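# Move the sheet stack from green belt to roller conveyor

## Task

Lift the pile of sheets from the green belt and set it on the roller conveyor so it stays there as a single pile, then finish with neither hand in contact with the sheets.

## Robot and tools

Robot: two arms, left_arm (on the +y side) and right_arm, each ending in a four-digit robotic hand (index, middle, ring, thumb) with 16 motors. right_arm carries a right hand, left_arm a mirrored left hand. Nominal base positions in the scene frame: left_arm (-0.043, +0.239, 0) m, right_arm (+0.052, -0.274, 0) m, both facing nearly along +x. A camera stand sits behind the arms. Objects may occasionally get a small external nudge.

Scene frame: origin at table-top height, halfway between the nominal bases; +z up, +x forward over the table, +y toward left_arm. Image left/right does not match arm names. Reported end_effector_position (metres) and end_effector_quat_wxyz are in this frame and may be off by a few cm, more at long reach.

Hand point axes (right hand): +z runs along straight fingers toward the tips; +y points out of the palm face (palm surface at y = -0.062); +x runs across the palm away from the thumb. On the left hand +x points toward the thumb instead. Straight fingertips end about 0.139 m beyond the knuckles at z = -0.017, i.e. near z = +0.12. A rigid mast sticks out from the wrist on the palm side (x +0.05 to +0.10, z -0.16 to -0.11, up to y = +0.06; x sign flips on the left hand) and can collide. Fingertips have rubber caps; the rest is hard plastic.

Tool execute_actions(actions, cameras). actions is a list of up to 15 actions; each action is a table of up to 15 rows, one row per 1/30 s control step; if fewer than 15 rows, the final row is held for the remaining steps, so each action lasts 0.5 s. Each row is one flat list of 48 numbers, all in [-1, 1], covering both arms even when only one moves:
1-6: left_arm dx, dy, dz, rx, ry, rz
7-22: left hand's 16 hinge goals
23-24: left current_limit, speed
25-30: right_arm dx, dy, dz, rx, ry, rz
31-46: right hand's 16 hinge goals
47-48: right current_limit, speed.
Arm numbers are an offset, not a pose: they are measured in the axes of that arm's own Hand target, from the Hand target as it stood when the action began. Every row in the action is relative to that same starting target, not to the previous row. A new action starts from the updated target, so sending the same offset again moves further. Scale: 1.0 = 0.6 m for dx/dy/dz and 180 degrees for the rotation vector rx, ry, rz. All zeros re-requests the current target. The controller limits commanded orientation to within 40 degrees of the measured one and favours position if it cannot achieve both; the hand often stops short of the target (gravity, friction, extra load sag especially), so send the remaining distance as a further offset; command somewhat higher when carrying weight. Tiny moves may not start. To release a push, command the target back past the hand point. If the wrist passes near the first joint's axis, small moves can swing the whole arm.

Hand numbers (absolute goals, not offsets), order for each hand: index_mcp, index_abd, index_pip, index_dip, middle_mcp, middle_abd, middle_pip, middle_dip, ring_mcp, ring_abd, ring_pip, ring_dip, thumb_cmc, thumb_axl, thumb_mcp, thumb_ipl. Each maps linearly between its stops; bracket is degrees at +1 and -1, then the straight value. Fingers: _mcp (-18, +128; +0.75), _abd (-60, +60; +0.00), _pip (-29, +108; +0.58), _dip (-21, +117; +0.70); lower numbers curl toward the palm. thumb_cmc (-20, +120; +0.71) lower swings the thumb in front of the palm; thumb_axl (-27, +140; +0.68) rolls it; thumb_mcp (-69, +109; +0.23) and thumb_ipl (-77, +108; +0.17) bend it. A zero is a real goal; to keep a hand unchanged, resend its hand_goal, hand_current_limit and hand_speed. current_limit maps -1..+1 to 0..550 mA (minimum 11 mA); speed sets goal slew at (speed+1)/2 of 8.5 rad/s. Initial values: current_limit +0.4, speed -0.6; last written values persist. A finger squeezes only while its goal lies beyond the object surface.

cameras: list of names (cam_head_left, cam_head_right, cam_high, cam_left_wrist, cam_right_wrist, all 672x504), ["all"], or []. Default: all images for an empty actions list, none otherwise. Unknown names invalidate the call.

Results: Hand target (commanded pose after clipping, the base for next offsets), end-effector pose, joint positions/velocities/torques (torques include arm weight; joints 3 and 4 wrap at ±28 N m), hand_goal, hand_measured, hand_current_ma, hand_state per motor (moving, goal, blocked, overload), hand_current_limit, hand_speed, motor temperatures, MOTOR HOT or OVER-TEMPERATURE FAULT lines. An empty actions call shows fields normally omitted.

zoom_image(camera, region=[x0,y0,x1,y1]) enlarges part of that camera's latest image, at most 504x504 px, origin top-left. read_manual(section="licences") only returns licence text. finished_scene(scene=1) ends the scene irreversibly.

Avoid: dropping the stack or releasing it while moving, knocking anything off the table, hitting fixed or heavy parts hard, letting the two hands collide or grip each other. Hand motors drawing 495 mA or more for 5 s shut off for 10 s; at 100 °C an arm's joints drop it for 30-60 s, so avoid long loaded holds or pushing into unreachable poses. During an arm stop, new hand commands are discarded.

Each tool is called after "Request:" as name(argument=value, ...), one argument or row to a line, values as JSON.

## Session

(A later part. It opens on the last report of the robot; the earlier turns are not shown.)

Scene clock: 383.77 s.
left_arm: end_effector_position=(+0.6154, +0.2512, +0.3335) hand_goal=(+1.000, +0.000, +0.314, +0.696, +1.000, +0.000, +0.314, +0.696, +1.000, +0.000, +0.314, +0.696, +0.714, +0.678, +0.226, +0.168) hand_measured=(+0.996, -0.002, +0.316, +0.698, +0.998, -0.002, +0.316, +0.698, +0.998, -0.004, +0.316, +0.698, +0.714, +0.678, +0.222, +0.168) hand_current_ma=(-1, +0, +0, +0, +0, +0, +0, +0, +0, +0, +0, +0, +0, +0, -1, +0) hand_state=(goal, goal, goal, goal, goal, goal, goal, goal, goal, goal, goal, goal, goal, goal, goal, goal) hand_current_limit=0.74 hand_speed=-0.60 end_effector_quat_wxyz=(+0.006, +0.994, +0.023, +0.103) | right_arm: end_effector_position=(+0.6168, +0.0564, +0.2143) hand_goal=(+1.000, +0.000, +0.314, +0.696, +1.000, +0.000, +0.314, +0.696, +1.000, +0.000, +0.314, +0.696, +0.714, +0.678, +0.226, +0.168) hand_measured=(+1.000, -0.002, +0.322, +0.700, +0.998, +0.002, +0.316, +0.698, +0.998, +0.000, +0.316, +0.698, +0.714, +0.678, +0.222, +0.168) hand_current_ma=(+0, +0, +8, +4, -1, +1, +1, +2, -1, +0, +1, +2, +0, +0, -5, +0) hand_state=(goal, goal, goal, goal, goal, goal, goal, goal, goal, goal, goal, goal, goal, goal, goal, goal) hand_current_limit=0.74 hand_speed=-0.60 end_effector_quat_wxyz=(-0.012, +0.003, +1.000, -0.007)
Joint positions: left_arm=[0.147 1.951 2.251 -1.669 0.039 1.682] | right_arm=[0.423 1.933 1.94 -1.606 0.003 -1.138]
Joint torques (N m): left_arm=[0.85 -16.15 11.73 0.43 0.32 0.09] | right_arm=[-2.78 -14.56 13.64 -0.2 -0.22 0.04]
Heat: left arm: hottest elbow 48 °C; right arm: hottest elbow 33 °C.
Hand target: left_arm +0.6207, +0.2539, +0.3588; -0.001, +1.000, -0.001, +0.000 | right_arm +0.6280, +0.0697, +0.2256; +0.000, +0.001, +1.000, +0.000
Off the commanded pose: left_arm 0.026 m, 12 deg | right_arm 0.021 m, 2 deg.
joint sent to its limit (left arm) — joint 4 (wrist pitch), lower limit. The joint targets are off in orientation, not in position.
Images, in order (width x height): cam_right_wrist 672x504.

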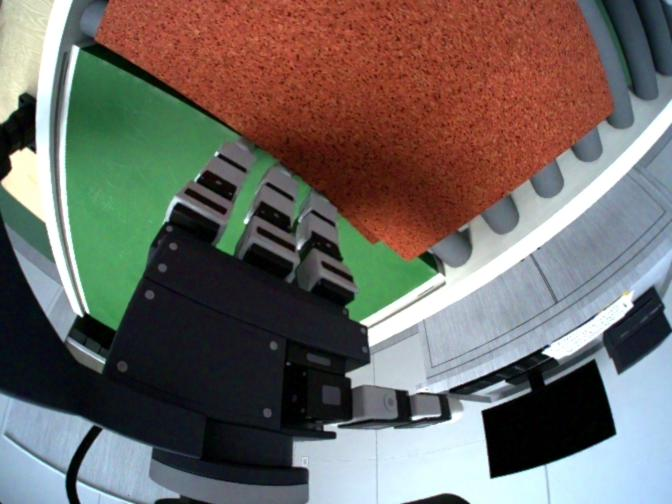

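Request:
execute_actions(
  actions=[
    [[0,0,0,0,0,0,1,0,0.314,0.696,1,0,0.314,0.696,1,0,0.314,0.696,0.714,0.678,0.226,0.168,0.74,-0.6,0,-0.07,0.01,0,0,0,1,0,0.314,0.696,1,0,0.314,0.696,1,0,0.314,0.696,0.714,0.678,0.226,0.168,0.74,-0.6]],
    [[0,0,0,0,0,0,1,0,0.314,0.696,1,0,0.314,0.696,1,0,0.314,0.696,0.714,0.678,0.226,0.168,0.74,-0.6,0,0,0.012,0,0,0,1,0,0.314,0.696,1,0,0.314,0.696,1,0,0.314,0.696,0.714,0.678,0.226,0.168,0.74,-0.6]],
    [[0,0,0,0,0,0,1,0,0.314,0.696,1,0,0.314,0.696,1,0,0.314,0.696,0.714,0.678,0.226,0.168,0.74,-0.6,0,0.06,0,0,0,0,1,0,0.314,0.696,1,0,0.314,0.696,1,0,0.314,0.696,0.714,0.678,0.226,0.168,0.74,-0.6]],
  ],
  cameras=["cam_right_wrist"],
)

Request:
zoom_image(
  camera="cam_right_wrist",
  region=[180, 80, 500, 310],
)

Scene clock: 389.80 s.
left_arm: end_effector_position=(+0.6154, +0.2512, +0.3335) hand_goal=(+1.000, +0.000, +0.314, +0.696, +1.000, +0.000, +0.314, +0.696, +1.000, +0.000, +0.314, +0.696, +0.714, +0.678, +0.226, +0.168) hand_measured=(+0.996, -0.002, +0.316, +0.698, +0.998, -0.002, +0.316, +0.698, +0.998, -0.004, +0.316, +0.698, +0.714, +0.678, +0.222, +0.168) hand_current_ma=(-1, +0, +0, +0, +0, +0, +0, +0, +0, +0, +0, +0, +0, +0, -1, +0) hand_state=(goal, goal, goal, goal, goal, goal, goal, goal, goal, goal, goal, goal, goal, goal, goal, goal) hand_current_limit=0.74 hand_speed=-0.60 end_effector_quat_wxyz=(+0.006, +0.994, +0.023, +0.103) | right_arm: end_effector_position=(+0.6243, +0.0438, +0.2053) hand_goal=(+1.000, +0.000, +0.314, +0.696, +1.000, +0.000, +0.314, +0.696, +1.000, +0.000, +0.314, +0.696, +0.714, +0.678, +0.226, +0.168) hand_measured=(+1.000, +0.018, +0.344, +0.714, +0.998, +0.002, +0.316, +0.698, +0.998, +0.000, +0.316, +0.698, +0.714, +0.678, +0.222, +0.168) hand_current_ma=(+0, +21, +53, +27, -2, +1, +1, +2, -2, +0, +1, +2, +0, +0, -5, +0) hand_state=(goal, goal, blocked, goal, goal, goal, goal, goal, goal, goal, goal, goal, goal, goal, goal, goal) hand_current_limit=0.74 hand_speed=-0.60 end_effector_quat_wxyz=(-0.004, +0.010, +1.000, -0.011)
Joint positions: left_arm=[0.147 1.951 2.251 -1.669 0.039 1.682] | right_arm=[0.404 1.928 1.91 -1.57 0.017 -1.143]
Joint torques (N m): left_arm=[0.85 -16.26 11.75 0.43 0.32 0.08] | right_arm=[-1.85 -14.86 12.49 -0.13 -0.8 0.03]
Heat: left arm: hottest elbow 49 °C; right arm: hottest elbow 33 °C.
Hand target: left_arm +0.6207, +0.2539, +0.3588; -0.001, +1.000, -0.001, +0.000 | right_arm +0.6281, +0.0635, +0.2127; +0.000, +0.001, +1.000, +0.000
Off the commanded pose: left_arm 0.026 m, 12 deg | right_arm 0.021 m, 2 deg.
joint sent to its limit (left arm) — joint 4 (wrist pitch), lower limit. The joint targets are off in orientation, not in position.
Images, in order (width x height): cam_right_wrist 672x504.

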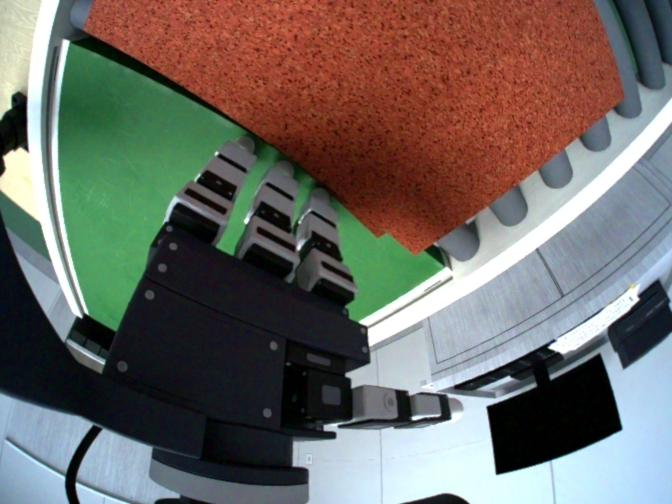

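Scaled by 1.575 from the camera's 672x504 image, which has a finer 960x720 frame.

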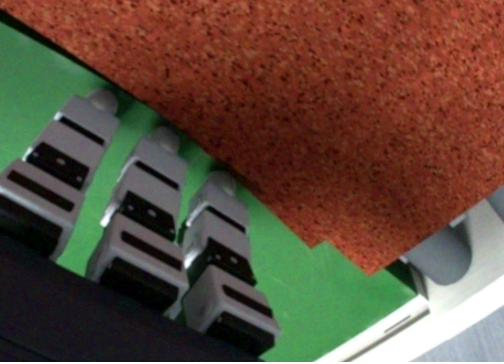

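Request:
execute_actions(
  actions=[
    [[0,-0.1,0,0,0,0,1,0,0.314,0.696,1,0,0.314,0.696,1,0,0.314,0.696,0.714,0.678,0.226,0.168,0.74,-0.6,0,0.04,-0.003,0,0,0,1,0,0.314,0.696,1,0,0.314,0.696,1,0,0.314,0.696,0.714,0.678,0.226,0.168,0.74,-0.6]],
    [[0,-0.05,0,0,0,0,1,0,0.314,0.696,1,0,0.314,0.696,1,0,0.314,0.696,0.714,0.678,0.226,0.168,0.74,-0.6,0,0.035,-0.003,0,0,0,1,0,0.314,0.696,1,0,0.314,0.696,1,0,0.314,0.696,0.714,0.678,0.226,0.168,0.74,-0.6]],
  ],
  cameras=["cam_right_wrist","cam_head_left","cam_high"],
)

Request:
zoom_image(
  camera="cam_high",
  region=[260, 100, 560, 310],
)

Scene clock: 396.30 s.
left_arm: end_effector_position=(+0.6137, +0.3392, +0.3371) hand_goal=(+1.000, +0.000, +0.314, +0.696, +1.000, +0.000, +0.314, +0.696, +1.000, +0.000, +0.314, +0.696, +0.714, +0.678, +0.226, +0.168) hand_measured=(+0.996, -0.002, +0.316, +0.698, +0.996, -0.002, +0.316, +0.698, +0.998, -0.004, +0.316, +0.698, +0.714, +0.678, +0.222, +0.168) hand_current_ma=(-1, +0, +0, +0, +0, +0, +0, +0, +0, +0, +0, +0, +0, +0, -1, +0) hand_state=(goal, goal, goal, goal, goal, goal, goal, goal, goal, goal, goal, goal, goal, goal, goal, goal) hand_current_limit=0.74 hand_speed=-0.60 end_effector_quat_wxyz=(-0.006, +0.993, +0.030, +0.118) | right_arm: end_effector_position=(+0.6197, +0.0947, +0.2062) hand_goal=(+1.000, +0.000, +0.314, +0.696, +1.000, +0.000, +0.314, +0.696, +1.000, +0.000, +0.314, +0.696, +0.714, +0.678, +0.226, +0.168) hand_measured=(+1.000, +0.022, +0.328, +0.706, +0.998, +0.002, +0.316, +0.698, +0.998, +0.000, +0.316, +0.698, +0.714, +0.678, +0.222, +0.168) hand_current_ma=(+0, +26, +17, +12, -1, +1, +1, +2, -2, +0, +1, +2, +0, +0, -5, +0) hand_state=(goal, blocked, goal, goal, goal, goal, goal, goal, goal, goal, goal, goal, goal, goal, goal, goal) hand_current_limit=0.74 hand_speed=-0.60 end_effector_quat_wxyz=(-0.008, +0.004, +1.000, -0.008)
Joint positions: left_arm=[0.283 1.989 2.32 -1.669 0.052 1.802] | right_arm=[0.479 1.988 2.004 -1.608 0.006 -1.08]
Joint torques (N m): left_arm=[0.26 -15.85 12.31 0.54 0.17 0.07] | right_arm=[-2.43 -15.21 13.46 -0.25 -0.32 0.08]
Heat: left arm: hottest elbow 50 °C; right arm: hottest elbow 34 °C.
Hand target: left_arm +0.6208, +0.3439, +0.3590; +0.000, +1.000, +0.000, +0.000 | right_arm +0.6281, +0.1085, +0.2161; +0.000, +0.001, +1.000, +0.000
Off the commanded pose: left_arm 0.024 m, 14 deg | right_arm 0.019 m, 1 deg.
joint sent to its limit (left arm) — joint 4 (wrist pitch), lower limit. The joint targets are off in orientation, not in position.
Images, in order (width x height): cam_head_left 672x504, cam_high 672x504, cam_right_wrist 672x504.

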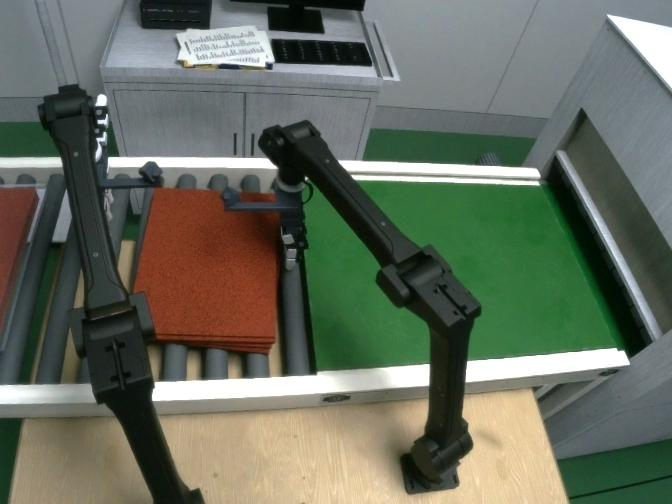

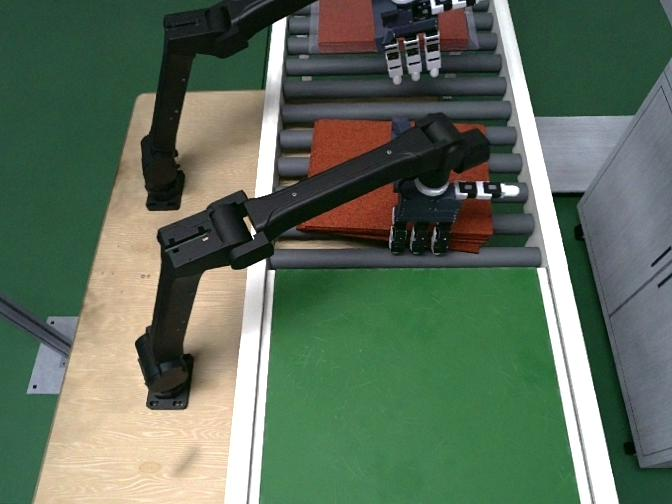

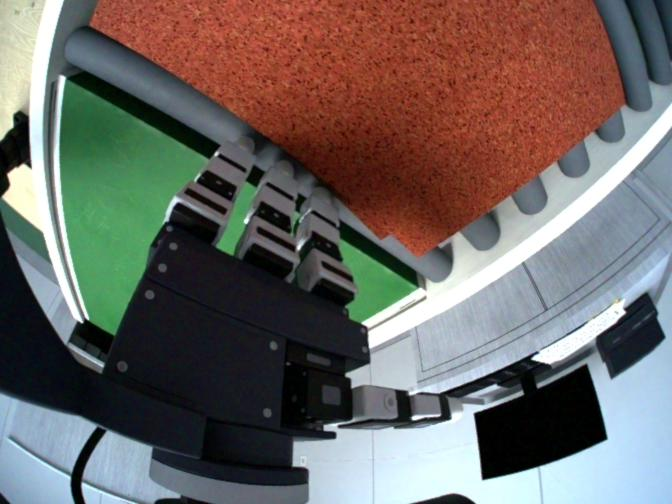

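Scaled by 1.680.

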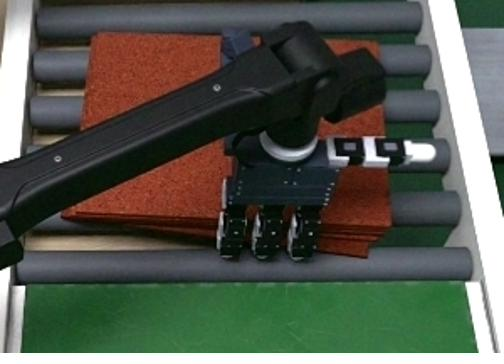

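Request:
execute_actions(
  actions=[
    [[0,0,0,0,0,0,1,0,0.314,0.696,1,0,0.314,0.696,1,0,0.314,0.696,0.714,0.678,0.226,0.168,0.74,-0.6,0,-0.07,-0.01,0,0,0,1,0,0.314,0.696,1,0,0.314,0.696,1,0,0.314,0.696,0.714,0.678,0.226,0.168,0.74,-0.6]],
    [[0,0,0,0,0,0,1,0,0.314,0.696,1,0,0.314,0.696,1,0,0.314,0.696,0.714,0.678,0.226,0.168,0.74,-0.6,0,-0.09,-0.06,0,0,0,1,0,0.314,0.696,1,0,0.314,0.696,1,0,0.314,0.696,0.714,0.678,0.226,0.168,0.74,-0.6]],
    [[0,0,0,0,0,0,1,0,0.314,0.696,1,0,0.314,0.696,1,0,0.314,0.696,0.714,0.678,0.226,0.168,0.74,-0.6,0,-0.1,-0.06,0,0,0,1,0,0.314,0.696,1,0,0.314,0.696,1,0,0.314,0.696,0.714,0.678,0.226,0.168,0.74,-0.6]],
    [[0,0,0,0,0,0,1,0,0.314,0.696,1,0,0.314,0.696,1,0,0.314,0.696,0.714,0.678,0.226,0.168,0.74,-0.6,0,-0.1,-0.06,0,0,0,1,0,0.314,0.696,1,0,0.314,0.696,1,0,0.314,0.696,0.714,0.678,0.226,0.168,0.74,-0.6]],
  ],
  cameras=["all"],
)

Request:
zoom_image(
  camera="cam_high",
  region=[260, 100, 560, 310],
)

Request:
zoom_image(
  camera="cam_head_right",
  region=[120, 160, 360, 370],
)

Scene clock: 404.87 s.
left_arm: end_effector_position=(+0.6136, +0.3392, +0.3371) hand_goal=(+1.000, +0.000, +0.314, +0.696, +1.000, +0.000, +0.314, +0.696, +1.000, +0.000, +0.314, +0.696, +0.714, +0.678, +0.226, +0.168) hand_measured=(+0.996, -0.002, +0.316, +0.698, +0.996, -0.002, +0.316, +0.698, +0.998, -0.004, +0.316, +0.698, +0.714, +0.678, +0.222, +0.168) hand_current_ma=(-1, +0, +0, +0, +0, +0, +0, +0, +0, +0, +0, +0, +0, +0, -1, +0) hand_state=(goal, goal, goal, goal, goal, goal, goal, goal, goal, goal, goal, goal, goal, goal, goal, goal) hand_current_limit=0.74 hand_speed=-0.60 end_effector_quat_wxyz=(-0.006, +0.993, +0.029, +0.118) | right_arm: end_effector_position=(+0.6358, -0.1116, +0.3254) hand_goal=(+1.000, +0.000, +0.314, +0.696, +1.000, +0.000, +0.314, +0.696, +1.000, +0.000, +0.314, +0.696, +0.714, +0.678, +0.226, +0.168) hand_measured=(+0.994, +0.002, +0.312, +0.696, +0.996, +0.002, +0.316, +0.698, +0.996, +0.000, +0.316, +0.698, +0.714, +0.678, +0.222, +0.168) hand_current_ma=(-5, +0, -1, +0, -3, +1, +1, +2, -3, +0, +1, +2, +0, +0, -5, +0) hand_state=(goal, goal, goal, goal, goal, goal, goal, goal, goal, goal, goal, goal, goal, goal, goal, goal) hand_current_limit=0.74 hand_speed=-0.60 end_effector_quat_wxyz=(+0.049, +0.014, +0.999, +0.015)
Joint positions: left_arm=[0.283 1.989 2.32 -1.669 0.052 1.804] | right_arm=[0.131 1.778 1.988 -1.68 -0.015 -1.407]
Joint torques (N m): left_arm=[0.79 -15.79 12.31 0.51 0.13 0.08] | right_arm=[-2.84 -16.03 8.31 -0.01 -0.17 -0.04]
Heat: left arm: hottest elbow 50 °C; right arm: hottest elbow 35 °C.
Hand target: left_arm +0.6208, +0.3438, +0.3590; -0.001, +1.000, -0.001, +0.000 | right_arm +0.6276, -0.1076, +0.3299; +0.000, +0.001, +1.000, +0.000
Off the commanded pose: left_arm 0.024 m, 14 deg | right_arm 0.010 m, 6 deg.
joint sent to its limit (left arm) — joint 4 (wrist pitch), lower limit. The joint targets are off in orientation, not in position.
joint sent to its limit (right arm) — joint 4 (wrist pitch), lower limit. The joint targets are off in orientation, not in position.

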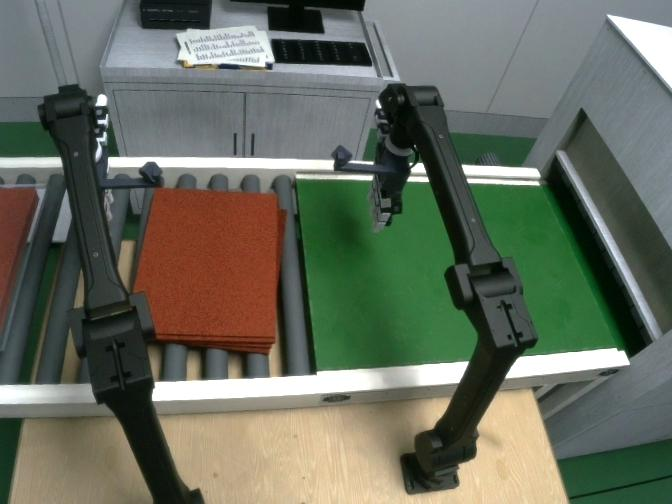

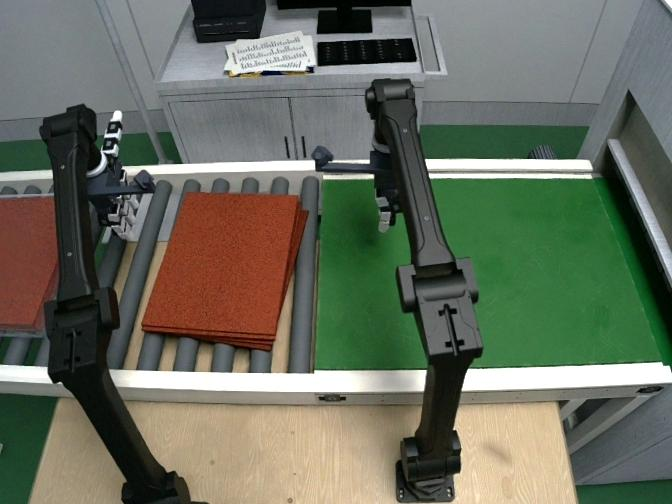

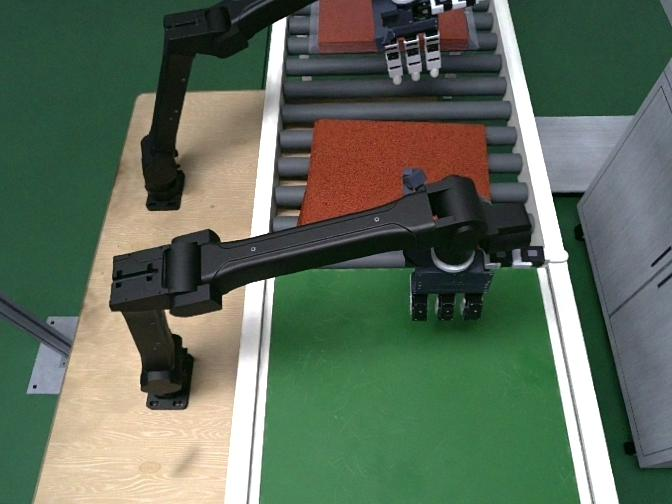

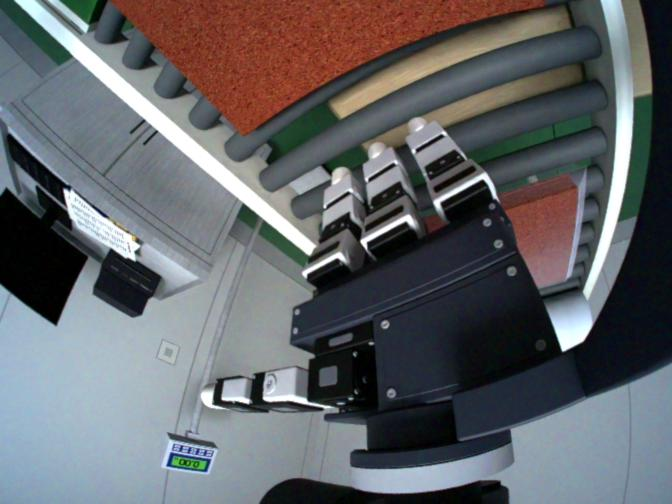

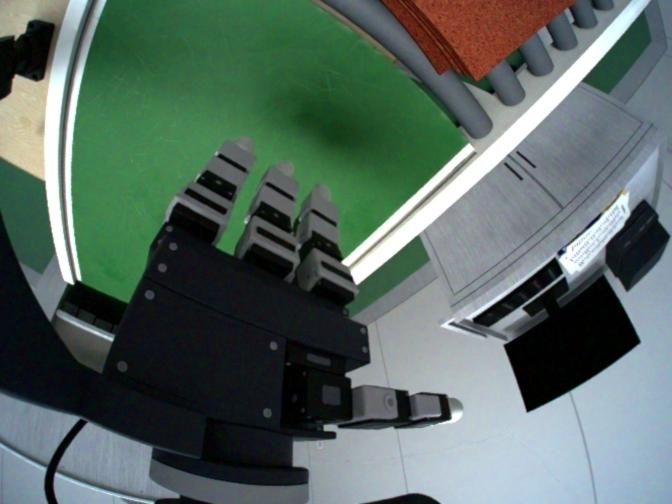

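Scaled by 1.680.

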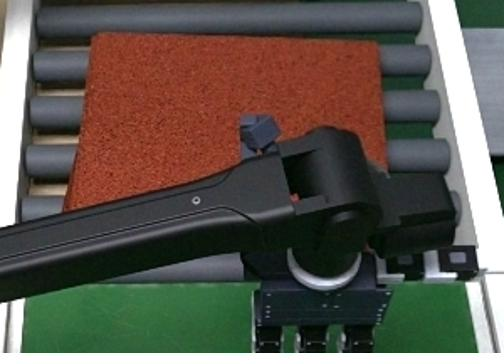

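Scaled by 2.100.

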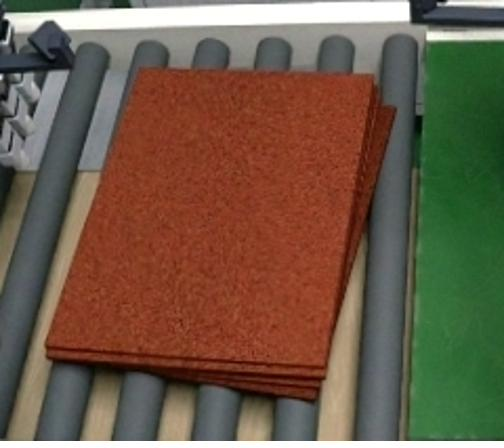

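Request:
finished_scene(
)

The scene is finished: the task was done.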